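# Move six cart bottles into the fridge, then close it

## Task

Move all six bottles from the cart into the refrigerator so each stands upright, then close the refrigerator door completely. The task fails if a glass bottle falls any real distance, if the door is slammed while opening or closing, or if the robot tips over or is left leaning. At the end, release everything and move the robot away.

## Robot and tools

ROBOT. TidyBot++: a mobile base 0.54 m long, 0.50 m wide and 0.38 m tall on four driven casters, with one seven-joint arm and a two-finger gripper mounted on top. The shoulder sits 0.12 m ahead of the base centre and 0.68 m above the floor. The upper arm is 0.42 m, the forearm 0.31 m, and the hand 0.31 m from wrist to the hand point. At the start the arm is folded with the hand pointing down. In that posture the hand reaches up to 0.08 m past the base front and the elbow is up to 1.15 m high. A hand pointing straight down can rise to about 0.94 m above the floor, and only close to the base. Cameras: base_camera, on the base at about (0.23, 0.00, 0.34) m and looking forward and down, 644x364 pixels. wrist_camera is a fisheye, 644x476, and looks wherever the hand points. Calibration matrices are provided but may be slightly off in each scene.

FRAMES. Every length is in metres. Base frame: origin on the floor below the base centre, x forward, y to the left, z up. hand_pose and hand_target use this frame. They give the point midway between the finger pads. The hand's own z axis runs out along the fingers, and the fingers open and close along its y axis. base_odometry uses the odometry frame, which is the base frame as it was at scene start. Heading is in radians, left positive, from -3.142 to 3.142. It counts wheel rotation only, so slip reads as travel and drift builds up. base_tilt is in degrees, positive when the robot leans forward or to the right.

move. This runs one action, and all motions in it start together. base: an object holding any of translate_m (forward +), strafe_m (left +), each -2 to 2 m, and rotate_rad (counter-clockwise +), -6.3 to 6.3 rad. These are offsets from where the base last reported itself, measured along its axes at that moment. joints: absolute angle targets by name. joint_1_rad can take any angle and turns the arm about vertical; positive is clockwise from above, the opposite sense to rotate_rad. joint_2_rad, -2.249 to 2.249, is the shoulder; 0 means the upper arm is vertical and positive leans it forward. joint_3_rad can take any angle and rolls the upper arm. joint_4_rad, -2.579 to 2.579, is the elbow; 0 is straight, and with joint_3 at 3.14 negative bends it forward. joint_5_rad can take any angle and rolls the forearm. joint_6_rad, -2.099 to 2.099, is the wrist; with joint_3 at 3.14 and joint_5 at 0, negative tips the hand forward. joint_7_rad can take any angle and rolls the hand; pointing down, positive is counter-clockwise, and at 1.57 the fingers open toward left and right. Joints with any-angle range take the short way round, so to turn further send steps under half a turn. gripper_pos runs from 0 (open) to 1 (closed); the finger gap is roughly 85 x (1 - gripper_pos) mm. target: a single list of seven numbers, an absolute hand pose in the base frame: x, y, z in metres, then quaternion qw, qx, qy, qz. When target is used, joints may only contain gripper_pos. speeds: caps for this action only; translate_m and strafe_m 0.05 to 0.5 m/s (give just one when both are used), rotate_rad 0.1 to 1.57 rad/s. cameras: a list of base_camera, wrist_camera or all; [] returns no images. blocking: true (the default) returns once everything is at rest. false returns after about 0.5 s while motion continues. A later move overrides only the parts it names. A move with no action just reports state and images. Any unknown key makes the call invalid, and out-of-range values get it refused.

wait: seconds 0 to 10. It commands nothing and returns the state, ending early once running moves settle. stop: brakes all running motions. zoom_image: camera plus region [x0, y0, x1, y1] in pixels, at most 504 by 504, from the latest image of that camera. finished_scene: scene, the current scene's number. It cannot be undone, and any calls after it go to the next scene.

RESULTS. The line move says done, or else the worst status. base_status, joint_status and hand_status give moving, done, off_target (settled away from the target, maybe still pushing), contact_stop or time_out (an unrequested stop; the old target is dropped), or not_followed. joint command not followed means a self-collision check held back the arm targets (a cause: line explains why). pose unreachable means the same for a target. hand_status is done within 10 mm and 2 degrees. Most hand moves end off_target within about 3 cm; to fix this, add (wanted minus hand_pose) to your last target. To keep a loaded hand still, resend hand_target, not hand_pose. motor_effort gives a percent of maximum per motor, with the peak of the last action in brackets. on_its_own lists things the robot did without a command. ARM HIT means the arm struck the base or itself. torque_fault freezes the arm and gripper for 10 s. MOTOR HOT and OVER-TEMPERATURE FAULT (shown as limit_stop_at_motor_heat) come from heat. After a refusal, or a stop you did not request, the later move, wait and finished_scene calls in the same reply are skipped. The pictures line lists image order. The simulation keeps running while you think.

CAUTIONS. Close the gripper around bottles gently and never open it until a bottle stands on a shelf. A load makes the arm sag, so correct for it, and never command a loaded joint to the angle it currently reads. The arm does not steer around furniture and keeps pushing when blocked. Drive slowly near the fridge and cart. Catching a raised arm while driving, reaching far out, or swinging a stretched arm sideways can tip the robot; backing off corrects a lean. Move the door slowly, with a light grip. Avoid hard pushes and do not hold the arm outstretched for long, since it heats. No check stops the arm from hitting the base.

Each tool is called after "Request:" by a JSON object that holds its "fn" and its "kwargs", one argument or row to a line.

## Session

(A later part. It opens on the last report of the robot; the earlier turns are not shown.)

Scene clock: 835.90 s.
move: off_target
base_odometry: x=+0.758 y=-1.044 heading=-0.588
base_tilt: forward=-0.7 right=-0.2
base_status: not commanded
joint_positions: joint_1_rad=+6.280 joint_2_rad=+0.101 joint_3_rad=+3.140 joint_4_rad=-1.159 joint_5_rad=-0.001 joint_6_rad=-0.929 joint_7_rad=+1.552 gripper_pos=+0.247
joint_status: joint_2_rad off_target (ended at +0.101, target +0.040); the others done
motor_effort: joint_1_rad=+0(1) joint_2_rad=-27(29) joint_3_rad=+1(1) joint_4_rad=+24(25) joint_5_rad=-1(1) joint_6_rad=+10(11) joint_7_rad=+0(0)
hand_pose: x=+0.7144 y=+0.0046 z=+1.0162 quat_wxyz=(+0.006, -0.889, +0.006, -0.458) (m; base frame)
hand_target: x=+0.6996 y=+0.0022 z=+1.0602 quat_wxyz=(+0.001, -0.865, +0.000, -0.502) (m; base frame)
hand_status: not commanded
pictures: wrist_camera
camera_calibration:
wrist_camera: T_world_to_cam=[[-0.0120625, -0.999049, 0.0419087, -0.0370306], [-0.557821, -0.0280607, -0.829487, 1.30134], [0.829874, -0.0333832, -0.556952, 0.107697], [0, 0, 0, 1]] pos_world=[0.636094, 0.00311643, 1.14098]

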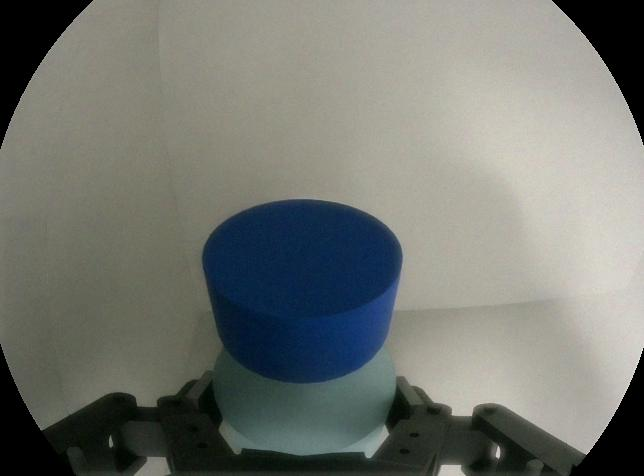

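Request:
{"fn": "move", "kwargs": {
  "joints": {"joint_2_rad": 0.04, "joint_4_rad": -1.18, "joint_6_rad": -0.872},
  "cameras": []
}}

Request:
{"fn": "move", "kwargs": {
  "joints": {"joint_2_rad": 0.04, "joint_4_rad": -1.195, "joint_6_rad": -0.86},
  "cameras": ["wrist_camera"]
}}

Scene clock: 843.90 s.
move: off_target
base_odometry: x=+0.758 y=-1.044 heading=-0.588
base_tilt: forward=-0.7 right=-0.2
base_status: not commanded
joint_positions: joint_1_rad=+6.280 joint_2_rad=+0.099 joint_3_rad=+3.140 joint_4_rad=-1.174 joint_5_rad=-0.001 joint_6_rad=-0.916 joint_7_rad=+1.552 gripper_pos=+0.247
joint_status: joint_2_rad off_target (ended at +0.099, target +0.040); the others done
motor_effort: joint_1_rad=+0(1) joint_2_rad=-28(29) joint_3_rad=+1(2) joint_4_rad=+24(26) joint_5_rad=-1(1) joint_6_rad=+10(11) joint_7_rad=+0(1)
hand_pose: x=+0.7149 y=+0.0046 z=+1.0121 quat_wxyz=(+0.006, -0.889, +0.006, -0.458) (m; base frame)
hand_target: x=+0.7010 y=+0.0022 z=+1.0552 quat_wxyz=(+0.001, -0.865, +0.000, -0.501) (m; base frame)
hand_status: not commanded
pictures: none
No camera images: "cameras" was empty.

Scene clock: 844.47 s.
move: off_target
base_odometry: x=+0.758 y=-1.044 heading=-0.588
base_tilt: forward=-0.7 right=-0.2
base_status: not commanded
joint_positions: joint_1_rad=+6.280 joint_2_rad=+0.099 joint_3_rad=+3.140 joint_4_rad=-1.188 joint_5_rad=-0.001 joint_6_rad=-0.903 joint_7_rad=+1.552 gripper_pos=+0.247
joint_status: joint_2_rad off_target (ended at +0.099, target +0.040); the others done
motor_effort: joint_1_rad=+0(1) joint_2_rad=-28(29) joint_3_rad=+1(1) joint_4_rad=+23(25) joint_5_rad=-1(1) joint_6_rad=+10(10) joint_7_rad=+1(1)
hand_pose: x=+0.7158 y=+0.0046 z=+1.0083 quat_wxyz=(+0.006, -0.889, +0.006, -0.458) (m; base frame)
hand_target: x=+0.7021 y=+0.0023 z=+1.0500 quat_wxyz=(+0.001, -0.866, +0.000, -0.500) (m; base frame)
hand_status: not commanded
pictures: wrist_camera
camera_calibration:
wrist_camera: T_world_to_cam=[[-0.0120584, -0.999048, 0.0419161, -0.0366859], [-0.558153, -0.0280558, -0.829264, 1.29559], [0.829651, -0.0333952, -0.557283, 0.102651], [0, 0, 0, 1]] pos_world=[0.637528, 0.0031258, 1.13313]

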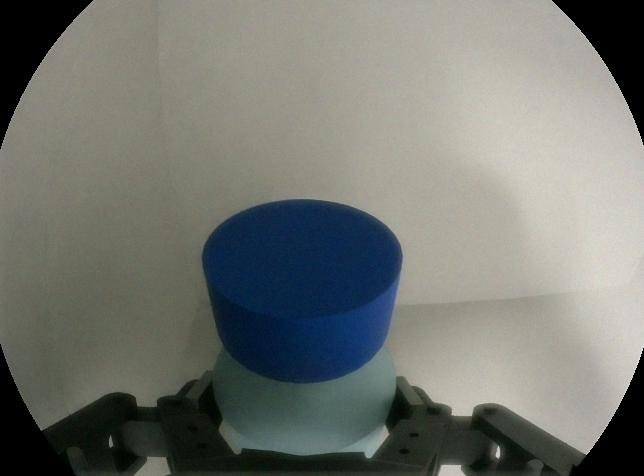

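Request:
{"fn": "move", "kwargs": {
  "joints": {"joint_2_rad": 0.04, "joint_4_rad": -1.21, "joint_6_rad": -0.848},
  "cameras": []
}}

Request:
{"fn": "move", "kwargs": {
  "joints": {"joint_2_rad": 0.04, "joint_4_rad": -1.225, "joint_6_rad": -0.836},
  "cameras": ["wrist_camera"]
}}

Scene clock: 856.70 s.
move: off_target
base_odometry: x=+0.758 y=-1.044 heading=-0.588
base_tilt: forward=-0.7 right=-0.2
base_status: not commanded
joint_positions: joint_1_rad=+6.280 joint_2_rad=+0.093 joint_3_rad=+3.140 joint_4_rad=-1.199 joint_5_rad=-0.001 joint_6_rad=-0.890 joint_7_rad=+1.552 gripper_pos=+0.247
joint_status: joint_2_rad off_target (ended at +0.093, target +0.040); the others done
motor_effort: joint_1_rad=+0(1) joint_2_rad=-27(28) joint_3_rad=+1(2) joint_4_rad=+23(25) joint_5_rad=-1(1) joint_6_rad=+10(11) joint_7_rad=+1(1)
hand_pose: x=+0.7153 y=+0.0046 z=+1.0083 quat_wxyz=(+0.006, -0.887, +0.006, -0.461) (m; base frame)
hand_target: x=+0.7031 y=+0.0023 z=+1.0447 quat_wxyz=(+0.001, -0.867, +0.000, -0.498) (m; base frame)
hand_status: not commanded
pictures: none
No camera images: "cameras" was empty.

Scene clock: 857.23 s.
move: off_target
base_odometry: x=+0.758 y=-1.044 heading=-0.588
base_tilt: forward=-0.7 right=-0.2
base_status: not commanded
joint_positions: joint_1_rad=+6.280 joint_2_rad=+0.088 joint_3_rad=+3.140 joint_4_rad=-1.210 joint_5_rad=-0.001 joint_6_rad=-0.877 joint_7_rad=+1.552 gripper_pos=+0.247
joint_status: joint_2_rad off_target (ended at +0.088, target +0.040); the others done
motor_effort: joint_1_rad=+0(1) joint_2_rad=-25(28) joint_3_rad=+1(2) joint_4_rad=+23(24) joint_5_rad=-1(1) joint_6_rad=+9(10) joint_7_rad=+0(1)
hand_pose: x=+0.7149 y=+0.0046 z=+1.0084 quat_wxyz=(+0.006, -0.886, +0.006, -0.464) (m; base frame)
hand_target: x=+0.7041 y=+0.0023 z=+1.0394 quat_wxyz=(+0.001, -0.868, +0.000, -0.497) (m; base frame)
hand_status: not commanded
pictures: wrist_camera
camera_calibration:
wrist_camera: T_world_to_cam=[[-0.0126432, -0.999051, 0.0416921, -0.0360585], [-0.546777, -0.028002, -0.83681, 1.29468], [0.837183, -0.0333762, -0.545904, 0.086625], [0, 0, 0, 1]] pos_world=[0.634923, 0.00312043, 1.13219]

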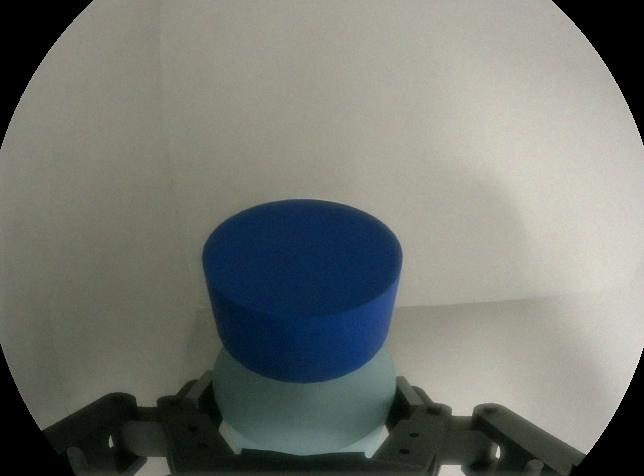

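Request:
{"fn": "move", "kwargs": {
  "joints": {"joint_2_rad": 0.04, "joint_4_rad": -1.25, "joint_6_rad": -0.811},
  "cameras": []
}}

Request:
{"fn": "move", "kwargs": {
  "joints": {"gripper_pos": 0.0},
  "cameras": ["wrist_camera"]
}}

Scene clock: 869.83 s.
move: done
base_odometry: x=+0.758 y=-1.044 heading=-0.588
base_tilt: forward=-0.7 right=-0.2
base_status: not commanded
joint_positions: joint_1_rad=+6.280 joint_2_rad=+0.079 joint_3_rad=+3.140 joint_4_rad=-1.232 joint_5_rad=-0.001 joint_6_rad=-0.852 joint_7_rad=+1.552 gripper_pos=+0.247
joint_status: all done
motor_effort: joint_1_rad=+1(1) joint_2_rad=-24(26) joint_3_rad=+1(2) joint_4_rad=+22(23) joint_5_rad=-1(1) joint_6_rad=+9(10) joint_7_rad=+0(1)
hand_pose: x=+0.7142 y=+0.0046 z=+1.0086 quat_wxyz=(+0.006, -0.882, +0.006, -0.470) (m; base frame)
hand_target: x=+0.7064 y=+0.0023 z=+1.0319 quat_wxyz=(+0.001, -0.868, +0.000, -0.497) (m; base frame)
hand_status: not commanded
pictures: none
No camera images: "cameras" was empty.

Scene clock: 870.70 s.
move: done
base_odometry: x=+0.758 y=-1.044 heading=-0.588
base_tilt: forward=-0.7 right=-0.2
base_status: not commanded
joint_positions: joint_1_rad=+6.280 joint_2_rad=+0.077 joint_3_rad=+3.140 joint_4_rad=-1.233 joint_5_rad=-0.001 joint_6_rad=-0.839 joint_7_rad=+1.552 gripper_pos=+0.000
joint_status: all done
motor_effort: joint_1_rad=+0(1) joint_2_rad=-24(26) joint_3_rad=+2(2) joint_4_rad=+21(24) joint_5_rad=-1(1) joint_6_rad=+8(10) joint_7_rad=+0(1)
hand_pose: x=+0.7157 y=+0.0046 z=+1.0125 quat_wxyz=(+0.006, -0.879, +0.006, -0.476) (m; base frame)
hand_target: x=+0.7064 y=+0.0023 z=+1.0319 quat_wxyz=(+0.001, -0.868, +0.000, -0.497) (m; base frame)
hand_status: not commanded
pictures: wrist_camera
camera_calibration:
wrist_camera: T_world_to_cam=[[-0.0137828, -0.999055, 0.0412102, -0.0349079], [-0.524019, -0.0278841, -0.85125, 1.29686], [0.851595, -0.0333275, -0.52314, 0.0548451], [0, 0, 0, 1]] pos_world=[0.632394, 0.0031147, 1.13408]

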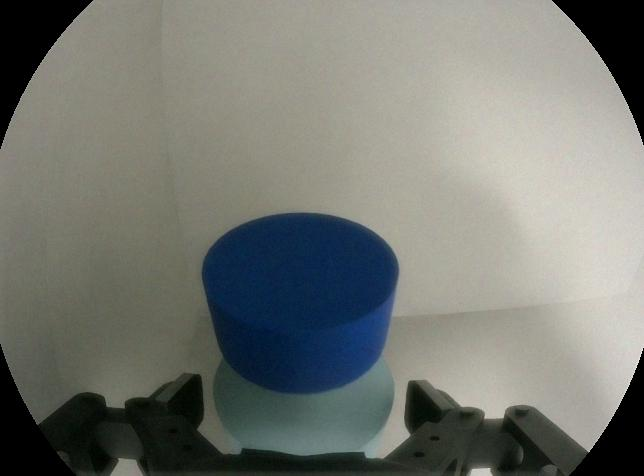

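Request:
{"fn": "move", "kwargs": {
  "base": {"translate_m": -0.35},
  "speeds": {"translate_m": 0.15},
  "cameras": ["wrist_camera"]
}}

Scene clock: 916.90 s.
move: done
base_odometry: x=+0.467 y=-0.850 heading=-0.589
base_tilt: forward=-0.7 right=-0.2
base_status: done
joint_positions: joint_1_rad=+6.280 joint_2_rad=+0.062 joint_3_rad=+3.140 joint_4_rad=-1.233 joint_5_rad=-0.001 joint_6_rad=-0.839 joint_7_rad=+1.552 gripper_pos=+0.000
joint_status: not commanded
motor_effort: joint_1_rad=+0(2) joint_2_rad=-23(28) joint_3_rad=+1(2) joint_4_rad=+21(22) joint_5_rad=-1(1) joint_6_rad=+8(8) joint_7_rad=+1(1)
hand_pose: x=+0.7109 y=+0.0046 z=+1.0213 quat_wxyz=(+0.006, -0.876, +0.006, -0.483) (m; base frame)
hand_target: x=+0.7064 y=+0.0023 z=+1.0319 quat_wxyz=(+0.001, -0.868, +0.000, -0.497) (m; base frame)
hand_status: not commanded
pictures: wrist_camera
camera_calibration:
wrist_camera: T_world_to_cam=[[-0.0144081, -0.999058, 0.0409438, -0.0346374], [-0.511008, -0.0278394, -0.859125, 1.30067], [0.859455, -0.033301, -0.510125, 0.0446693], [0, 0, 0, 1]] pos_world=[0.625761, 0.00309261, 1.14164]

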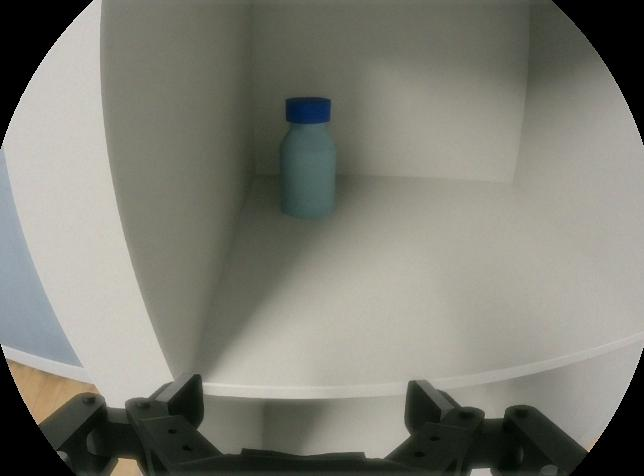

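Request:
{"fn": "move", "kwargs": {
  "base": {"translate_m": -0.35},
  "joints": {"joint_1_rad": 0.0, "joint_2_rad": -0.484, "joint_3_rad": 3.14, "joint_4_rad": -1.54, "joint_5_rad": 0.0, "joint_6_rad": -1.11, "joint_7_rad": 1.57},
  "cameras": []
}}

Request:
{"fn": "move", "kwargs": {
  "base": {"translate_m": -1.398, "strafe_m": -0.204, "rotate_rad": -0.983},
  "speeds": {"rotate_rad": 0.8}
}}

Scene clock: 924.53 s.
move: done
base_odometry: x=+0.176 y=-0.656 heading=-0.590
base_tilt: forward=-0.7 right=-0.2
base_status: done
joint_positions: joint_1_rad=+6.280 joint_2_rad=-0.485 joint_3_rad=+3.140 joint_4_rad=-1.512 joint_5_rad=-0.001 joint_6_rad=-1.065 joint_7_rad=+1.552 gripper_pos=+0.000
joint_status: all done
motor_effort: joint_1_rad=+0(2) joint_2_rad=-2(28) joint_3_rad=+2(2) joint_4_rad=+19(22) joint_5_rad=-1(2) joint_6_rad=+8(9) joint_7_rad=+0(1)
hand_pose: x=+0.4619 y=+0.0036 z=+1.0615 quat_wxyz=(+0.006, -0.865, +0.006, -0.501) (m; base frame)
hand_target: x=+0.4546 y=+0.0021 z=+1.0345 quat_wxyz=(+0.000, -0.883, +0.000, -0.469) (m; base frame)
hand_status: not commanded
pictures: none
No camera images: "cameras" was empty.

Scene clock: 928.60 s.
move: done
base_odometry: x=-1.099 y=-0.047 heading=-1.574
base_tilt: forward=-0.7 right=-0.2
base_status: done
joint_positions: joint_1_rad=+6.280 joint_2_rad=-0.484 joint_3_rad=+3.139 joint_4_rad=-1.516 joint_5_rad=-0.001 joint_6_rad=-1.066 joint_7_rad=+1.552 gripper_pos=+0.000
joint_status: not commanded
motor_effort: joint_1_rad=+0(1) joint_2_rad=-2(5) joint_3_rad=+2(4) joint_4_rad=+19(20) joint_5_rad=-1(2) joint_6_rad=+7(9) joint_7_rad=+1(1)
hand_pose: x=+0.4622 y=+0.0038 z=+1.0591 quat_wxyz=(+0.006, -0.867, +0.005, -0.499) (m; base frame)
hand_target: x=+0.4546 y=+0.0021 z=+1.0345 quat_wxyz=(+0.000, -0.883, +0.000, -0.469) (m; base frame)
hand_status: not commanded
pictures: base_camera, wrist_camera
camera_calibration:
wrist_camera: T_world_to_cam=[[-0.0155353, -0.999016, 0.0415396, -0.0406202], [-0.47996, -0.0289946, -0.876811, 1.21039], [0.877153, -0.0335588, -0.479038, 0.23649], [0, 0, 0, 1]] pos_world=[0.372871, 0.00245092, 1.17626]

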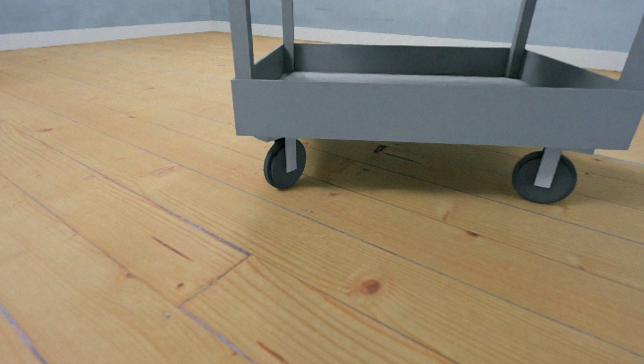

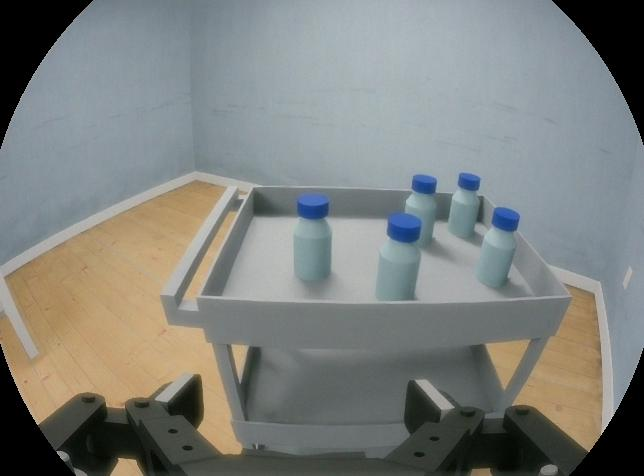

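Request:
{"fn": "move", "kwargs": {
  "base": {"translate_m": 0.277, "strafe_m": -0.147, "rotate_rad": 0.003},
  "speeds": {"translate_m": 0.3},
  "joints": {"joint_2_rad": -0.144, "joint_4_rad": -1.47, "joint_6_rad": -0.87},
  "cameras": ["wrist_camera"]
}}

Scene clock: 957.27 s.
move: done
base_odometry: x=-1.247 y=-0.323 heading=-1.572
base_tilt: forward=-0.7 right=-0.2
base_status: done
joint_positions: joint_1_rad=+6.280 joint_2_rad=-0.142 joint_3_rad=+3.139 joint_4_rad=-1.497 joint_5_rad=-0.001 joint_6_rad=-0.903 joint_7_rad=+1.552 gripper_pos=+0.000
joint_status: all done
motor_effort: joint_1_rad=+1(1) joint_2_rad=-16(19) joint_3_rad=+1(3) joint_4_rad=+21(23) joint_5_rad=-1(1) joint_6_rad=+7(9) joint_7_rad=+1(1)
hand_pose: x=+0.6073 y=+0.0044 z=+0.9681 quat_wxyz=(+0.005, -0.904, +0.006, -0.428) (m; base frame)
hand_target: x=+0.6160 y=+0.0022 z=+0.9922 quat_wxyz=(+0.000, -0.890, +0.000, -0.455) (m; base frame)
hand_status: not commanded
pictures: wrist_camera
camera_calibration:
wrist_camera: T_world_to_cam=[[-0.008642, -0.999014, 0.043554, -0.040143], [-0.613763, -0.0290867, -0.788954, 1.19645], [0.789443, -0.03355, -0.612907, 0.248483], [0, 0, 0, 1]] pos_world=[0.53783, 0.00303403, 1.09799]

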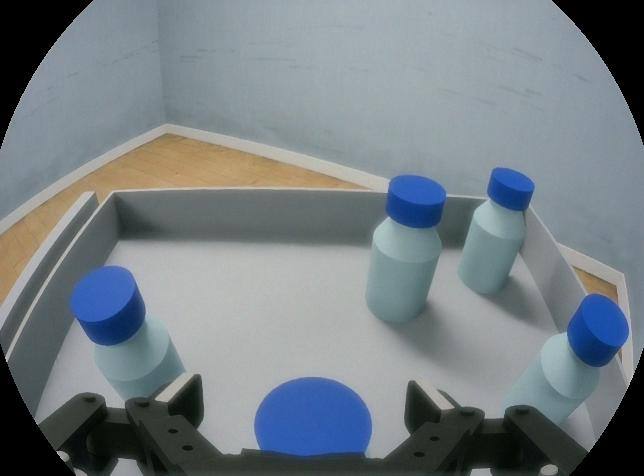

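Request:
{"fn": "move", "kwargs": {
  "base": {"strafe_m": -0.004},
  "joints": {"joint_2_rad": -0.155, "joint_4_rad": -1.7, "joint_6_rad": -0.65},
  "cameras": ["wrist_camera"]
}}

Scene clock: 971.93 s.
move: done
base_odometry: x=-1.251 y=-0.323 heading=-1.571
base_tilt: forward=-0.7 right=-0.2
base_status: done
joint_positions: joint_1_rad=+6.280 joint_2_rad=-0.142 joint_3_rad=+3.139 joint_4_rad=-1.678 joint_5_rad=-0.001 joint_6_rad=-0.686 joint_7_rad=+1.552 gripper_pos=+0.000
joint_status: all done
motor_effort: joint_1_rad=+0(3) joint_2_rad=-16(17) joint_3_rad=+2(4) joint_4_rad=+21(23) joint_5_rad=-1(2) joint_6_rad=+7(8) joint_7_rad=+0(1)
hand_pose: x=+0.6213 y=+0.0044 z=+0.9205 quat_wxyz=(+0.005, -0.896, +0.006, -0.444) (m; base frame)
hand_target: x=+0.6209 y=+0.0022 z=+0.9237 quat_wxyz=(+0.000, -0.890, +0.000, -0.456) (m; base frame)
hand_status: not commanded
pictures: wrist_camera
camera_calibration:
wrist_camera: T_world_to_cam=[[-0.0104667, -0.99902, 0.0429988, -0.0363528], [-0.585191, -0.0287488, -0.810386, 1.16945], [0.810828, -0.0336446, -0.584316, 0.16867], [0, 0, 0, 1]] pos_world=[0.547208, 0.00297786, 1.04782]

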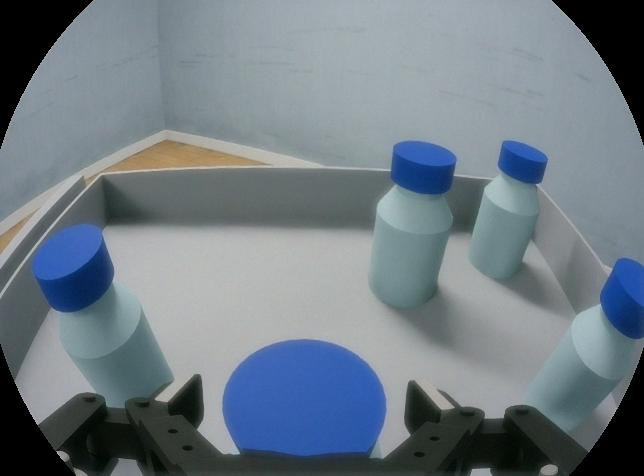

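Request:
{"fn": "move", "kwargs": {
  "joints": {"joint_2_rad": -0.16, "joint_4_rad": -1.89, "joint_6_rad": -0.45},
  "cameras": ["wrist_camera"]
}}

Scene clock: 976.77 s.
move: done
base_odometry: x=-1.251 y=-0.323 heading=-1.571
base_tilt: forward=-0.7 right=-0.2
base_status: not commanded
joint_positions: joint_1_rad=+6.280 joint_2_rad=-0.142 joint_3_rad=+3.139 joint_4_rad=-1.869 joint_5_rad=-0.001 joint_6_rad=-0.485 joint_7_rad=+1.552 gripper_pos=+0.000
joint_status: all done
motor_effort: joint_1_rad=+0(1) joint_2_rad=-15(17) joint_3_rad=+2(2) joint_4_rad=+21(23) joint_5_rad=-1(1) joint_6_rad=+7(9) joint_7_rad=+0(1)
hand_pose: x=+0.6195 y=+0.0043 z=+0.8637 quat_wxyz=(+0.006, -0.894, +0.006, -0.449) (m; base frame)
hand_target: x=+0.6176 y=+0.0022 z=+0.8692 quat_wxyz=(+0.000, -0.887, +0.000, -0.462) (m; base frame)
hand_status: not commanded
pictures: wrist_camera
camera_calibration:
wrist_camera: T_world_to_cam=[[-0.0110474, -0.999022, 0.0428252, -0.033479], [-0.576137, -0.028645, -0.816851, 1.12232], [0.817279, -0.0336972, -0.575257, 0.125173], [0, 0, 0, 1]] pos_world=[0.543939, 0.00292066, 0.99021]

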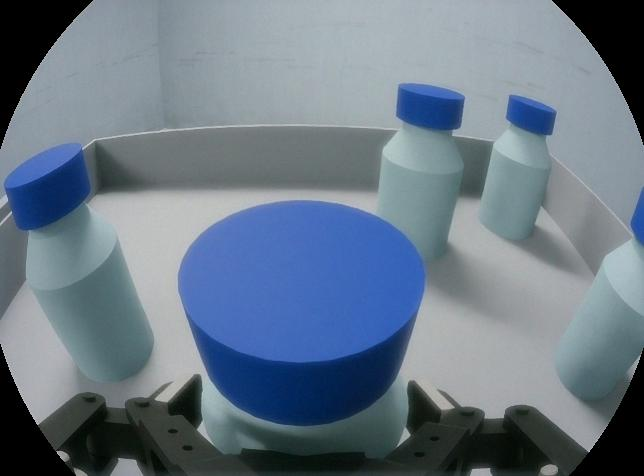

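Request:
{"fn": "move", "kwargs": {
  "base": {"translate_m": -0.013},
  "speeds": {"translate_m": 0.1},
  "joints": {"joint_2_rad": -0.16, "joint_4_rad": -1.875, "joint_6_rad": -0.46},
  "cameras": []
}}

Request:
{"fn": "move", "kwargs": {
  "joints": {"gripper_pos": 0.6},
  "cameras": ["wrist_camera"]
}}

Scene clock: 985.93 s.
move: done
base_odometry: x=-1.251 y=-0.311 heading=-1.571
base_tilt: forward=-0.7 right=-0.2
base_status: done
joint_positions: joint_1_rad=+6.280 joint_2_rad=-0.147 joint_3_rad=+3.139 joint_4_rad=-1.869 joint_5_rad=-0.001 joint_6_rad=-0.483 joint_7_rad=+1.552 gripper_pos=+0.000
joint_status: all done
motor_effort: joint_1_rad=+0(1) joint_2_rad=-15(20) joint_3_rad=+1(2) joint_4_rad=+21(22) joint_5_rad=-1(1) joint_6_rad=+8(9) joint_7_rad=+0(1)
hand_pose: x=+0.6190 y=+0.0043 z=+0.8662 quat_wxyz=(+0.006, -0.892, +0.006, -0.451) (m; base frame)
hand_target: x=+0.6192 y=+0.0022 z=+0.8752 quat_wxyz=(+0.000, -0.885, +0.000, -0.465) (m; base frame)
hand_status: not commanded
pictures: none
No camera images: "cameras" was empty.

Scene clock: 986.80 s.
move: off_target
base_odometry: x=-1.251 y=-0.311 heading=-1.571
base_tilt: forward=-0.7 right=-0.2
base_status: not commanded
joint_positions: joint_1_rad=+6.281 joint_2_rad=-0.149 joint_3_rad=+3.140 joint_4_rad=-1.869 joint_5_rad=-0.001 joint_6_rad=-0.482 joint_7_rad=+1.552 gripper_pos=+0.246
joint_status: gripper_pos off_target (ended at +0.246, target +0.600)
motor_effort: joint_1_rad=+0(3) joint_2_rad=-15(16) joint_3_rad=+1(2) joint_4_rad=+21(24) joint_5_rad=-2(3) joint_6_rad=+8(9) joint_7_rad=+0(1)
hand_pose: x=+0.6187 y=+0.0037 z=+0.8673 quat_wxyz=(+0.005, -0.892, +0.006, -0.452) (m; base frame)
hand_target: x=+0.6192 y=+0.0022 z=+0.8752 quat_wxyz=(+0.000, -0.885, +0.000, -0.465) (m; base frame)
hand_status: not commanded
pictures: wrist_camera
camera_calibration:
wrist_camera: T_world_to_cam=[[-0.0125798, -0.999012, 0.0426241, -0.0331185], [-0.569213, -0.0278919, -0.821717, 1.12476], [0.822094, -0.0345992, -0.5683, 0.118824], [0, 0, 0, 1]] pos_world=[0.542127, 0.00239706, 0.993172]

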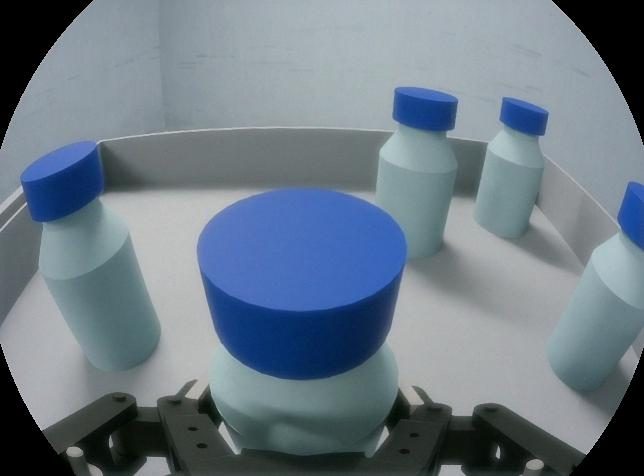

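Request:
{"fn": "move", "kwargs": {
  "joints": {"joint_2_rad": -0.18, "joint_4_rad": -1.643, "joint_6_rad": -0.708},
  "cameras": []
}}

Request:
{"fn": "move", "kwargs": {
  "joints": {"joint_2_rad": -0.165, "joint_4_rad": -1.42, "joint_6_rad": -0.9},
  "cameras": ["wrist_camera"]
}}

Scene clock: 995.63 s.
move: off_target
base_odometry: x=-1.251 y=-0.311 heading=-1.571
base_tilt: forward=-0.7 right=-0.2
base_status: not commanded
joint_positions: joint_1_rad=+6.281 joint_2_rad=-0.148 joint_3_rad=+3.140 joint_4_rad=-1.690 joint_5_rad=-0.001 joint_6_rad=-0.683 joint_7_rad=+1.552 gripper_pos=+0.246
joint_status: joint_4_rad off_target (ended at -1.690, target -1.643); the others done
motor_effort: joint_1_rad=+0(1) joint_2_rad=-19(21) joint_3_rad=+1(2) joint_4_rad=+26(27) joint_5_rad=-1(2) joint_6_rad=+11(12) joint_7_rad=+0(1)
hand_pose: x=+0.6183 y=+0.0037 z=+0.9177 quat_wxyz=(+0.005, -0.897, +0.006, -0.443) (m; base frame)
hand_target: x=+0.6131 y=+0.0022 z=+0.9538 quat_wxyz=(+0.000, -0.885, +0.000, -0.466) (m; base frame)
hand_status: not commanded
pictures: none
No camera images: "cameras" was empty.

Scene clock: 997.07 s.
move: off_target
base_odometry: x=-1.251 y=-0.311 heading=-1.571
base_tilt: forward=-0.7 right=-0.2
base_status: not commanded
joint_positions: joint_1_rad=+6.281 joint_2_rad=-0.148 joint_3_rad=+3.140 joint_4_rad=-1.468 joint_5_rad=-0.001 joint_6_rad=-0.874 joint_7_rad=+1.552 gripper_pos=+0.246
joint_status: joint_4_rad off_target (ended at -1.468, target -1.420); the others done
motor_effort: joint_1_rad=+0(1) joint_2_rad=-19(22) joint_3_rad=+1(2) joint_4_rad=+26(28) joint_5_rad=-1(1) joint_6_rad=+11(12) joint_7_rad=+0(1)
hand_pose: x=+0.6143 y=+0.0038 z=+0.9943 quat_wxyz=(+0.005, -0.890, +0.006, -0.456) (m; base frame)
hand_target: x=+0.6084 y=+0.0022 z=+1.0228 quat_wxyz=(+0.000, -0.881, +0.000, -0.474) (m; base frame)
hand_status: not commanded
pictures: wrist_camera
camera_calibration:
wrist_camera: T_world_to_cam=[[-0.0127286, -0.999016, 0.042489, -0.0382934], [-0.562267, -0.0279871, -0.826482, 1.22705], [0.826858, -0.0344101, -0.561357, 0.184814], [0, 0, 0, 1]] pos_world=[0.536627, 0.00244529, 1.11951]

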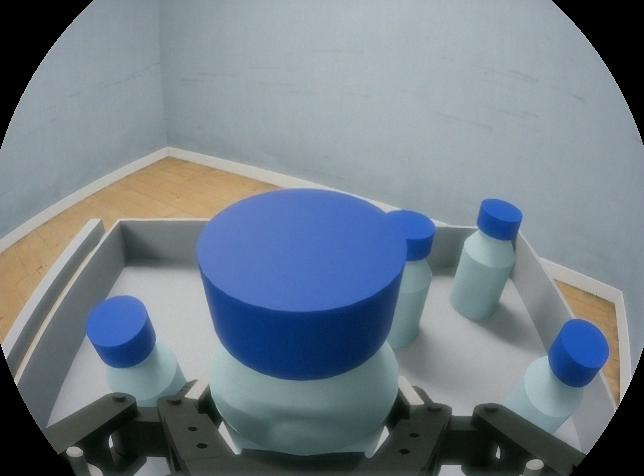

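Request:
{"fn": "move", "kwargs": {
  "base": {"translate_m": -0.311, "strafe_m": 0.251},
  "speeds": {"translate_m": 0.4},
  "joints": {"joint_2_rad": -0.46, "joint_4_rad": -1.416, "joint_6_rad": -1.22},
  "cameras": []
}}

Request:
{"fn": "move", "kwargs": {
  "base": {"translate_m": 0.739, "strafe_m": 1.12, "rotate_rad": 0.983},
  "speeds": {"rotate_rad": 0.8}
}}

Scene clock: 1018.87 s.
move: off_target
base_odometry: x=-1.000 y=+0.001 heading=-1.571
base_tilt: forward=-0.7 right=-0.2
base_status: done
joint_positions: joint_1_rad=+6.281 joint_2_rad=-0.444 joint_3_rad=+3.140 joint_4_rad=-1.458 joint_5_rad=-0.001 joint_6_rad=-1.196 joint_7_rad=+1.552 gripper_pos=+0.246
joint_status: joint_4_rad off_target (ended at -1.458, target -1.416); the others done
motor_effort: joint_1_rad=+0(1) joint_2_rad=-5(25) joint_3_rad=+2(4) joint_4_rad=+24(28) joint_5_rad=-1(2) joint_6_rad=+11(12) joint_7_rad=+0(1)
hand_pose: x=+0.4549 y=+0.0032 z=+1.0422 quat_wxyz=(+0.005, -0.893, +0.006, -0.449) (m; base frame)
hand_target: x=+0.4450 y=+0.0021 z=+1.0630 quat_wxyz=(+0.000, -0.886, +0.000, -0.464) (m; base frame)
hand_status: not commanded
pictures: none
No camera images: "cameras" was empty.

Scene clock: 1022.70 s.
move: done
base_odometry: x=+0.120 y=-0.738 heading=-0.587
base_tilt: forward=-0.7 right=-0.2
base_status: done
joint_positions: joint_1_rad=+6.281 joint_2_rad=-0.441 joint_3_rad=+3.144 joint_4_rad=-1.458 joint_5_rad=-0.001 joint_6_rad=-1.200 joint_7_rad=+1.552 gripper_pos=+0.246
joint_status: not commanded
motor_effort: joint_1_rad=+1(1) joint_2_rad=-6(10) joint_3_rad=+1(4) joint_4_rad=+24(25) joint_5_rad=-1(3) joint_6_rad=+11(12) joint_7_rad=+0(1)
hand_pose: x=+0.4551 y=+0.0012 z=+1.0403 quat_wxyz=(+0.005, -0.895, +0.009, -0.446) (m; base frame)
hand_target: x=+0.4450 y=+0.0021 z=+1.0630 quat_wxyz=(+0.000, -0.886, +0.000, -0.464) (m; base frame)
hand_status: not commanded
pictures: base_camera, wrist_camera
camera_calibration:
wrist_camera: T_world_to_cam=[[-0.0159707, -0.999005, 0.0416406, -0.0425125], [-0.58099, -0.0246219, -0.813538, 1.17059], [0.813754, -0.0371855, -0.580019, 0.367551], [0, 0, 0, 1]] pos_world=[0.380329, 0.000019583, 1.16728]

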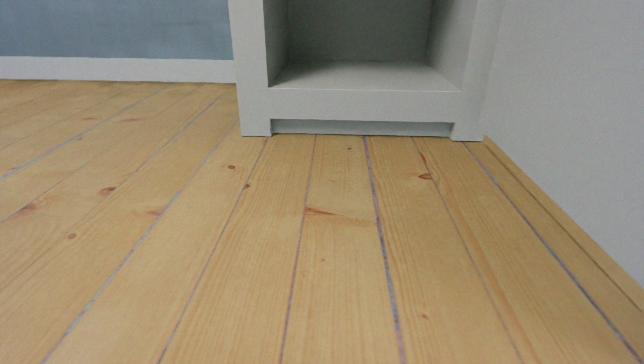

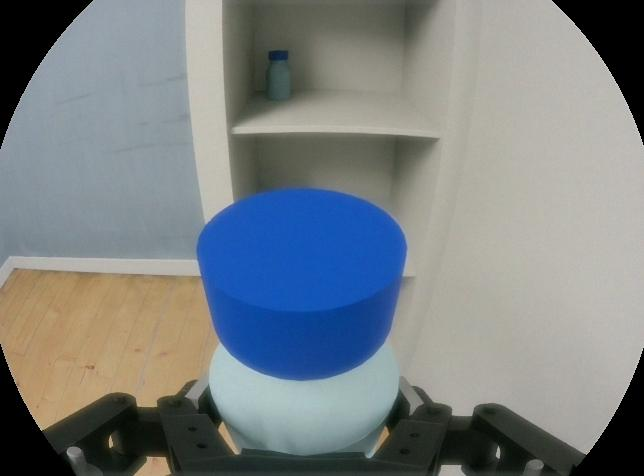

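Request:
{"fn": "move", "kwargs": {
  "base": {"translate_m": 0.37},
  "speeds": {"translate_m": 0.25},
  "joints": {"joint_1_rad": 0.087, "joint_2_rad": 0.085, "joint_3_rad": 3.14, "joint_4_rad": -1.0, "joint_5_rad": 0.0, "joint_6_rad": -1.08, "joint_7_rad": 1.57}
}}

Scene clock: 1033.90 s.
move: off_target
base_odometry: x=+0.428 y=-0.943 heading=-0.585
base_tilt: forward=-0.7 right=-0.2
base_status: done
joint_positions: joint_1_rad=+6.353 joint_2_rad=+0.117 joint_3_rad=+3.144 joint_4_rad=-1.052 joint_5_rad=-0.001 joint_6_rad=-1.129 joint_7_rad=+1.552 gripper_pos=+0.246
joint_status: joint_4_rad off_target (ended at -1.052, target -1.000); the others done
motor_effort: joint_1_rad=+0(1) joint_2_rad=-28(33) joint_3_rad=+1(3) joint_4_rad=+24(26) joint_5_rad=-1(2) joint_6_rad=+10(13) joint_7_rad=+0(1)
hand_pose: x=+0.6886 y=-0.0393 z=+1.0160 quat_wxyz=(-0.011, -0.911, +0.041, -0.410) (m; base frame)
hand_target: x=+0.6887 y=-0.0475 z=+1.0735 quat_wxyz=(-0.020, -0.882, +0.038, -0.469) (m; base frame)
hand_status: not commanded
pictures: base_camera, wrist_camera
camera_calibration:
wrist_camera: T_world_to_cam=[[-0.0841633, -0.995478, 0.0440413, -0.0335763], [-0.644525, 0.020678, -0.764303, 1.28097], [0.759937, -0.092712, -0.643351, 0.261187], [0, 0, 0, 1]] pos_world=[0.62431, -0.0356973, 1.14857]

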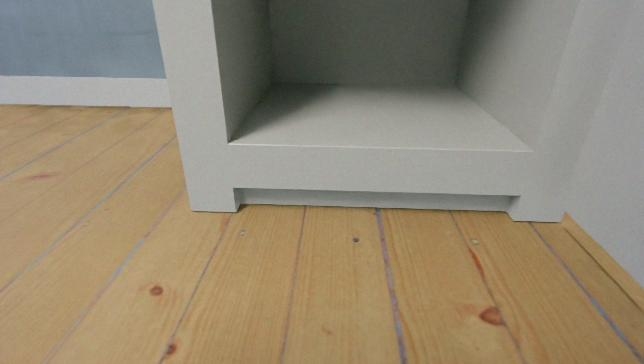

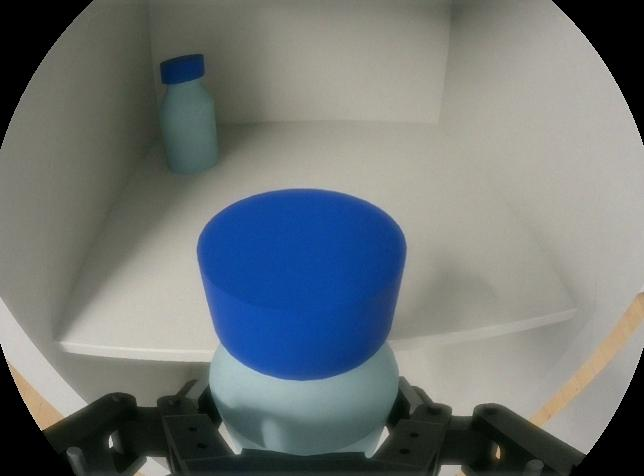

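Request:
{"fn": "move", "kwargs": {
  "joints": {"joint_1_rad": 0.115, "joint_2_rad": 0.08, "joint_4_rad": -0.99, "joint_6_rad": -1.0},
  "cameras": ["wrist_camera"]
}}

Scene clock: 1058.77 s.
move: off_target
base_odometry: x=+0.428 y=-0.943 heading=-0.585
base_tilt: forward=-0.7 right=-0.2
base_status: not commanded
joint_positions: joint_1_rad=+6.386 joint_2_rad=+0.117 joint_3_rad=+3.144 joint_4_rad=-1.038 joint_5_rad=-0.001 joint_6_rad=-1.045 joint_7_rad=+1.552 gripper_pos=+0.246
joint_status: joint_4_rad off_target (ended at -1.038, target -0.990); the others done
motor_effort: joint_1_rad=+0(3) joint_2_rad=-29(31) joint_3_rad=+1(2) joint_4_rad=+24(27) joint_5_rad=-1(2) joint_6_rad=+11(12) joint_7_rad=+0(1)
hand_pose: x=+0.7042 y=-0.0601 z=+1.0441 quat_wxyz=(-0.019, -0.889, +0.055, -0.454) (m; base frame)
hand_target: x=+0.6981 y=-0.0647 z=+1.1031 quat_wxyz=(-0.029, -0.858, +0.049, -0.510) (m; base frame)
hand_status: not commanded
pictures: wrist_camera
camera_calibration:
wrist_camera: T_world_to_cam=[[-0.121459, -0.991684, 0.0425593, -0.026091], [-0.56562, 0.0339142, -0.823968, 1.32049], [0.815672, -0.124151, -0.565035, 0.142518], [0, 0, 0, 1]] pos_world=[0.627477, -0.0529636, 1.16968]

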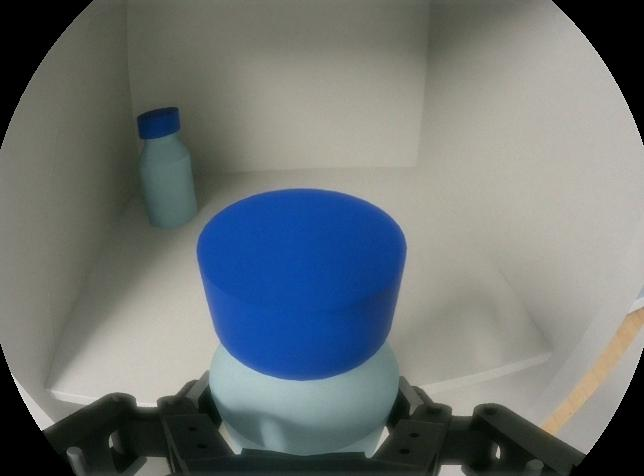

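Request:
{"fn": "move", "kwargs": {
  "base": {"translate_m": 0.338},
  "speeds": {"translate_m": 0.2}
}}

Request:
{"fn": "move", "kwargs": {
  "joints": {"joint_2_rad": 0.075, "joint_4_rad": -1.105, "joint_6_rad": -0.945},
  "cameras": ["wrist_camera"]
}}

Scene clock: 1073.93 s.
move: done
base_odometry: x=+0.710 y=-1.130 heading=-0.584
base_tilt: forward=-0.7 right=-0.2
base_status: done
joint_positions: joint_1_rad=+6.386 joint_2_rad=+0.119 joint_3_rad=+3.144 joint_4_rad=-1.037 joint_5_rad=-0.001 joint_6_rad=-1.044 joint_7_rad=+1.552 gripper_pos=+0.246
joint_status: not commanded
motor_effort: joint_1_rad=+0(1) joint_2_rad=-29(33) joint_3_rad=+1(2) joint_4_rad=+25(26) joint_5_rad=-1(2) joint_6_rad=+11(12) joint_7_rad=+0(1)
hand_pose: x=+0.7054 y=-0.0605 z=+1.0426 quat_wxyz=(-0.020, -0.890, +0.055, -0.453) (m; base frame)
hand_target: x=+0.6981 y=-0.0647 z=+1.1031 quat_wxyz=(-0.029, -0.858, +0.049, -0.510) (m; base frame)
hand_status: not commanded
pictures: base_camera, wrist_camera
camera_calibration:
wrist_camera: T_world_to_cam=[[-0.121866, -0.991632, 0.0426009, -0.0260549], [-0.567319, 0.0343733, -0.82278, 1.31993], [0.814431, -0.124437, -0.566761, 0.143387], [0, 0, 0, 1]] pos_world=[0.628869, -0.0533646, 1.16839]

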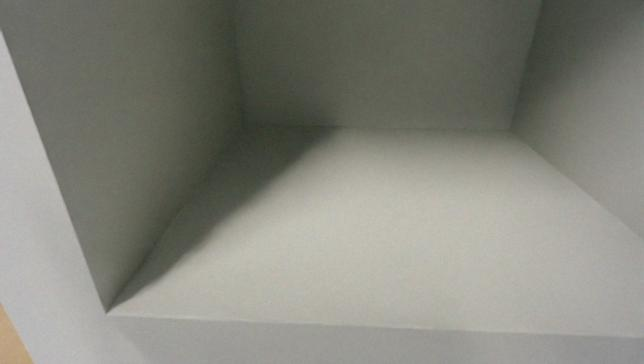

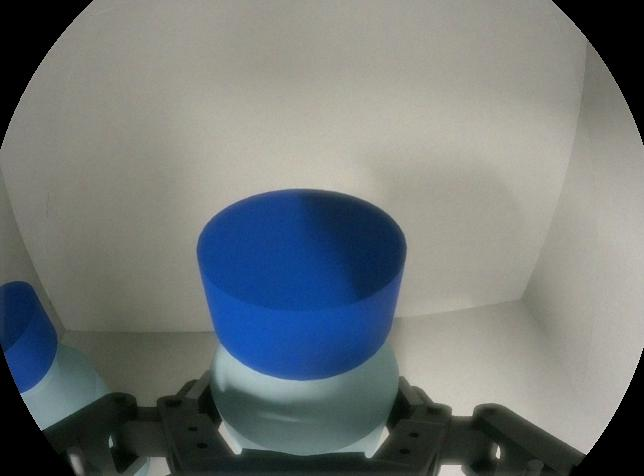

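Scene clock: 1075.13 s.
move: off_target
base_odometry: x=+0.710 y=-1.130 heading=-0.584
base_tilt: forward=-0.7 right=-0.2
base_status: not commanded
joint_positions: joint_1_rad=+6.386 joint_2_rad=+0.119 joint_3_rad=+3.144 joint_4_rad=-1.113 joint_5_rad=-0.001 joint_6_rad=-0.998 joint_7_rad=+1.552 gripper_pos=+0.246
joint_status: joint_2_rad off_target (ended at +0.119, target +0.075); the others done
motor_effort: joint_1_rad=+0(1) joint_2_rad=-30(32) joint_3_rad=+1(1) joint_4_rad=+25(27) joint_5_rad=-1(1) joint_6_rad=+11(12) joint_7_rad=+0(1)
hand_pose: x=+0.7087 y=-0.0608 z=+1.0134 quat_wxyz=(-0.019, -0.896, +0.056, -0.440) (m; base frame)
hand_target: x=+0.7022 y=-0.0651 z=+1.0573 quat_wxyz=(-0.027, -0.872, +0.050, -0.486) (m; base frame)
hand_status: not commanded
pictures: wrist_camera
camera_calibration:
wrist_camera: T_world_to_cam=[[-0.120663, -0.991759, 0.0430608, -0.0260907], [-0.590767, 0.0368808, -0.805999, 1.29749], [0.797768, -0.122693, -0.590349, 0.159902], [0, 0, 0, 1]] pos_world=[0.635803, -0.0541094, 1.1413]

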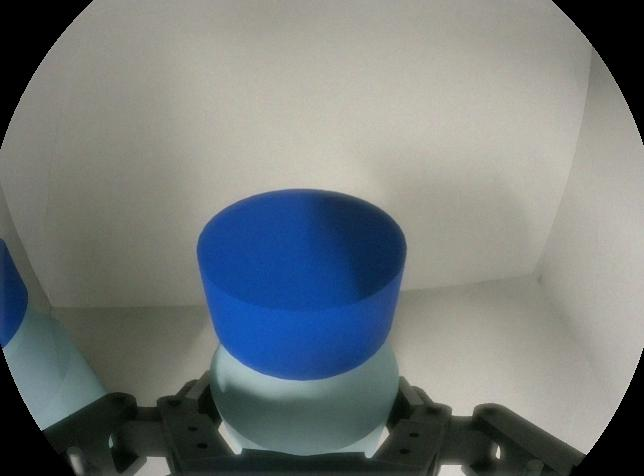

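Request:
{"fn": "move", "kwargs": {
  "joints": {"joint_2_rad": 0.07, "joint_4_rad": -1.12, "joint_6_rad": -0.915},
  "cameras": []
}}

Request:
{"fn": "move", "kwargs": {
  "joints": {"joint_2_rad": 0.065, "joint_4_rad": -1.14, "joint_6_rad": -0.895},
  "cameras": []
}}

Request:
{"fn": "move", "kwargs": {
  "joints": {"joint_2_rad": 0.06, "joint_4_rad": -1.16, "joint_6_rad": -0.878},
  "cameras": []
}}

Scene clock: 1081.20 s.
move: off_target
base_odometry: x=+0.710 y=-1.130 heading=-0.584
base_tilt: forward=-0.7 right=-0.2
base_status: not commanded
joint_positions: joint_1_rad=+6.386 joint_2_rad=+0.119 joint_3_rad=+3.144 joint_4_rad=-1.124 joint_5_rad=-0.001 joint_6_rad=-0.964 joint_7_rad=+1.552 gripper_pos=+0.246
joint_status: joint_2_rad off_target (ended at +0.119, target +0.070); the others done
motor_effort: joint_1_rad=+0(1) joint_2_rad=-29(31) joint_3_rad=+1(1) joint_4_rad=+25(26) joint_5_rad=-1(1) joint_6_rad=+11(12) joint_7_rad=+0(1)
hand_pose: x=+0.7140 y=-0.0614 z=+1.0156 quat_wxyz=(-0.019, -0.891, +0.055, -0.450) (m; base frame)
hand_target: x=+0.7045 y=-0.0654 z=+1.0599 quat_wxyz=(-0.028, -0.867, +0.050, -0.495) (m; base frame)
hand_status: not commanded
pictures: none
No camera images: "cameras" was empty.

Scene clock: 1081.80 s.
move: off_target
base_odometry: x=+0.710 y=-1.130 heading=-0.584
base_tilt: forward=-0.7 right=-0.2
base_status: not commanded
joint_positions: joint_1_rad=+6.386 joint_2_rad=+0.119 joint_3_rad=+3.144 joint_4_rad=-1.142 joint_5_rad=-0.001 joint_6_rad=-0.944 joint_7_rad=+1.552 gripper_pos=+0.246
joint_status: joint_2_rad off_target (ended at +0.119, target +0.065); the others done
motor_effort: joint_1_rad=+0(1) joint_2_rad=-30(31) joint_3_rad=+1(2) joint_4_rad=+26(27) joint_5_rad=-1(1) joint_6_rad=+11(12) joint_7_rad=+0(1)
hand_pose: x=+0.7160 y=-0.0616 z=+1.0105 quat_wxyz=(-0.019, -0.891, +0.055, -0.451) (m; base frame)
hand_target: x=+0.7049 y=-0.0654 z=+1.0570 quat_wxyz=(-0.028, -0.866, +0.050, -0.497) (m; base frame)
hand_status: not commanded
pictures: none
No camera images: "cameras" was empty.

Scene clock: 1082.40 s.
move: off_target
base_odometry: x=+0.710 y=-1.130 heading=-0.584
base_tilt: forward=-0.7 right=-0.2
base_status: not commanded
joint_positions: joint_1_rad=+6.386 joint_2_rad=+0.119 joint_3_rad=+3.144 joint_4_rad=-1.162 joint_5_rad=-0.001 joint_6_rad=-0.927 joint_7_rad=+1.552 gripper_pos=+0.246
joint_status: joint_2_rad off_target (ended at +0.119, target +0.060); the others done
motor_effort: joint_1_rad=+0(1) joint_2_rad=-29(32) joint_3_rad=+1(1) joint_4_rad=+25(26) joint_5_rad=-1(1) joint_6_rad=+11(12) joint_7_rad=+0(1)
hand_pose: x=+0.7172 y=-0.0617 z=+1.0042 quat_wxyz=(-0.019, -0.891, +0.055, -0.449) (m; base frame)
hand_target: x=+0.7048 y=-0.0654 z=+1.0532 quat_wxyz=(-0.028, -0.866, +0.050, -0.498) (m; base frame)
hand_status: not commanded
pictures: none
No camera images: "cameras" was empty.

Request:
{"fn": "move", "kwargs": {
  "joints": {"joint_2_rad": 0.058, "joint_4_rad": -1.175, "joint_6_rad": -0.865},
  "cameras": []
}}

Request:
{"fn": "move", "kwargs": {
  "joints": {"joint_2_rad": 0.056, "joint_4_rad": -1.188, "joint_6_rad": -0.853},
  "cameras": ["wrist_camera"]
}}

Scene clock: 1086.83 s.
move: off_target
base_odometry: x=+0.710 y=-1.130 heading=-0.584
base_tilt: forward=-0.7 right=-0.2
base_status: not commanded
joint_positions: joint_1_rad=+6.386 joint_2_rad=+0.116 joint_3_rad=+3.144 joint_4_rad=-1.172 joint_5_rad=-0.001 joint_6_rad=-0.913 joint_7_rad=+1.552 gripper_pos=+0.246
joint_status: joint_2_rad off_target (ended at +0.116, target +0.058); the others done
motor_effort: joint_1_rad=+1(1) joint_2_rad=-28(29) joint_3_rad=+1(2) joint_4_rad=+24(26) joint_5_rad=-1(1) joint_6_rad=+11(11) joint_7_rad=+0(1)
hand_pose: x=+0.7180 y=-0.0618 z=+1.0041 quat_wxyz=(-0.020, -0.890, +0.055, -0.453) (m; base frame)
hand_target: x=+0.7053 y=-0.0655 z=+1.0494 quat_wxyz=(-0.028, -0.866, +0.050, -0.498) (m; base frame)
hand_status: not commanded
pictures: none
No camera images: "cameras" was empty.

Scene clock: 1087.37 s.
move: off_target
base_odometry: x=+0.710 y=-1.130 heading=-0.584
base_tilt: forward=-0.7 right=-0.2
base_status: not commanded
joint_positions: joint_1_rad=+6.386 joint_2_rad=+0.112 joint_3_rad=+3.144 joint_4_rad=-1.182 joint_5_rad=-0.001 joint_6_rad=-0.901 joint_7_rad=+1.552 gripper_pos=+0.246
joint_status: joint_2_rad off_target (ended at +0.112, target +0.056); the others done
motor_effort: joint_1_rad=+0(1) joint_2_rad=-27(30) joint_3_rad=+1(2) joint_4_rad=+24(25) joint_5_rad=-1(1) joint_6_rad=+11(12) joint_7_rad=+0(0)
hand_pose: x=+0.7177 y=-0.0618 z=+1.0041 quat_wxyz=(-0.020, -0.888, +0.055, -0.456) (m; base frame)
hand_target: x=+0.7058 y=-0.0655 z=+1.0465 quat_wxyz=(-0.028, -0.865, +0.049, -0.498) (m; base frame)
hand_status: not commanded
pictures: wrist_camera
camera_calibration:
wrist_camera: T_world_to_cam=[[-0.122199, -0.991597, 0.0424528, -0.0238465], [-0.562242, 0.0339126, -0.826277, 1.29515], [0.817894, -0.124839, -0.561662, 0.103711], [0, 0, 0, 1]] pos_world=[0.640448, -0.0546208, 1.12941]

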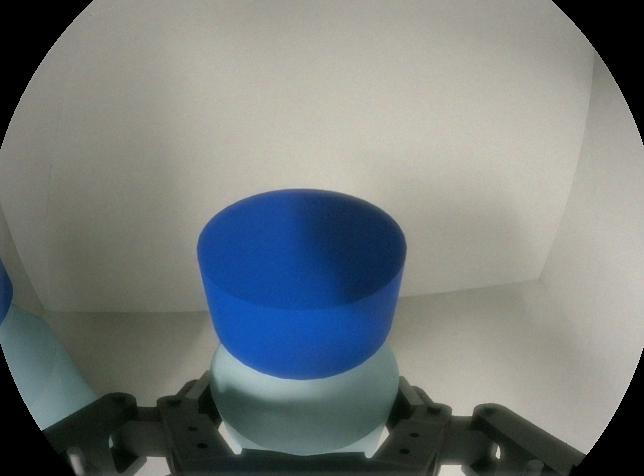

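Request:
{"fn": "move", "kwargs": {
  "joints": {"joint_2_rad": 0.054, "joint_4_rad": -1.215, "joint_6_rad": -0.825},
  "cameras": []
}}

Request:
{"fn": "move", "kwargs": {
  "joints": {"gripper_pos": 0.0},
  "cameras": ["wrist_camera"]
}}

Scene clock: 1090.90 s.
move: off_target
base_odometry: x=+0.710 y=-1.130 heading=-0.584
base_tilt: forward=-0.7 right=-0.2
base_status: not commanded
joint_positions: joint_1_rad=+6.386 joint_2_rad=+0.101 joint_3_rad=+3.144 joint_4_rad=-1.206 joint_5_rad=-0.001 joint_6_rad=-0.873 joint_7_rad=+1.552 gripper_pos=+0.246
joint_status: joint_2_rad off_target (ended at +0.101, target +0.054); the others done
motor_effort: joint_1_rad=+1(1) joint_2_rad=-26(28) joint_3_rad=+2(2) joint_4_rad=+22(25) joint_5_rad=+0(1) joint_6_rad=+10(11) joint_7_rad=+1(1)
hand_pose: x=+0.7170 y=-0.0617 z=+1.0044 quat_wxyz=(-0.020, -0.885, +0.055, -0.462) (m; base frame)
hand_target: x=+0.7078 y=-0.0657 z=+1.0399 quat_wxyz=(-0.028, -0.865, +0.049, -0.499) (m; base frame)
hand_status: not commanded
pictures: none
No camera images: "cameras" was empty.

Scene clock: 1091.90 s.
move: done
base_odometry: x=+0.710 y=-1.130 heading=-0.584
base_tilt: forward=-0.7 right=-0.2
base_status: not commanded
joint_positions: joint_1_rad=+6.386 joint_2_rad=+0.090 joint_3_rad=+3.144 joint_4_rad=-1.206 joint_5_rad=-0.001 joint_6_rad=-0.850 joint_7_rad=+1.552 gripper_pos=+0.000
joint_status: all done
motor_effort: joint_1_rad=+0(1) joint_2_rad=-24(28) joint_3_rad=+1(2) joint_4_rad=+21(25) joint_5_rad=-1(1) joint_6_rad=+8(12) joint_7_rad=+1(1)
hand_pose: x=+0.7176 y=-0.0618 z=+1.0165 quat_wxyz=(-0.021, -0.877, +0.055, -0.477) (m; base frame)
hand_target: x=+0.7078 y=-0.0657 z=+1.0399 quat_wxyz=(-0.028, -0.865, +0.049, -0.499) (m; base frame)
hand_status: not commanded
pictures: wrist_camera
camera_calibration:
wrist_camera: T_world_to_cam=[[-0.124235, -0.991384, 0.0415217, -0.0219727], [-0.521937, 0.029703, -0.852467, 1.30275], [0.843888, -0.127578, -0.52113, 0.0506978], [0, 0, 0, 1]] pos_world=[0.634438, -0.0540108, 1.13788]

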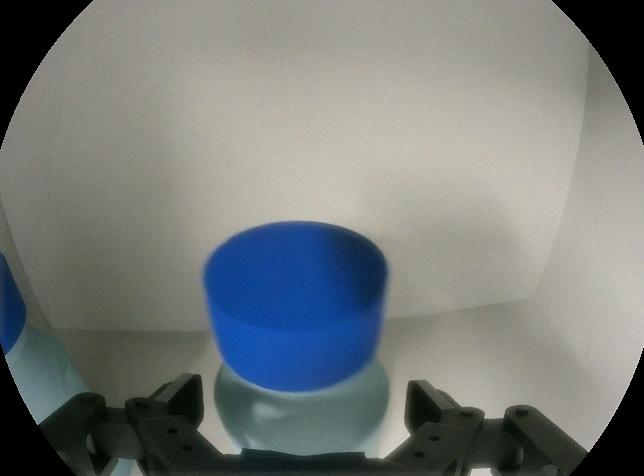

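Request:
{"fn": "move", "kwargs": {
  "base": {"translate_m": -0.35},
  "speeds": {"translate_m": 0.2},
  "cameras": ["wrist_camera"]
}}

Scene clock: 1097.53 s.
move: done
base_odometry: x=+0.418 y=-0.937 heading=-0.584
base_tilt: forward=-0.7 right=-0.2
base_status: done
joint_positions: joint_1_rad=+6.389 joint_2_rad=+0.075 joint_3_rad=+3.144 joint_4_rad=-1.206 joint_5_rad=-0.001 joint_6_rad=-0.849 joint_7_rad=+1.552 gripper_pos=+0.000
joint_status: not commanded
motor_effort: joint_1_rad=+1(2) joint_2_rad=-23(28) joint_3_rad=+1(3) joint_4_rad=+21(22) joint_5_rad=-1(2) joint_6_rad=+8(9) joint_7_rad=+1(1)
hand_pose: x=+0.7124 y=-0.0625 z=+1.0257 quat_wxyz=(-0.021, -0.873, +0.055, -0.484) (m; base frame)
hand_target: x=+0.7078 y=-0.0657 z=+1.0399 quat_wxyz=(-0.028, -0.865, +0.049, -0.499) (m; base frame)
hand_status: not commanded
pictures: wrist_camera
camera_calibration:
wrist_camera: T_world_to_cam=[[-0.126854, -0.991067, 0.04117, -0.0214154], [-0.508676, 0.029365, -0.860457, 1.30661], [0.851561, -0.130095, -0.507857, 0.0405898], [0, 0, 0, 1]] pos_world=[0.627359, -0.0543122, 1.14577]

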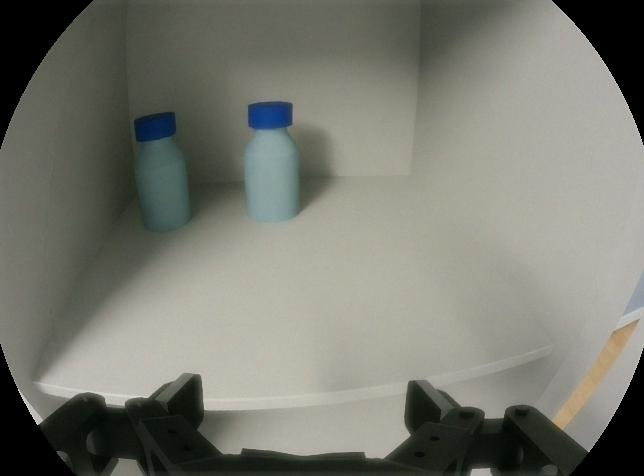

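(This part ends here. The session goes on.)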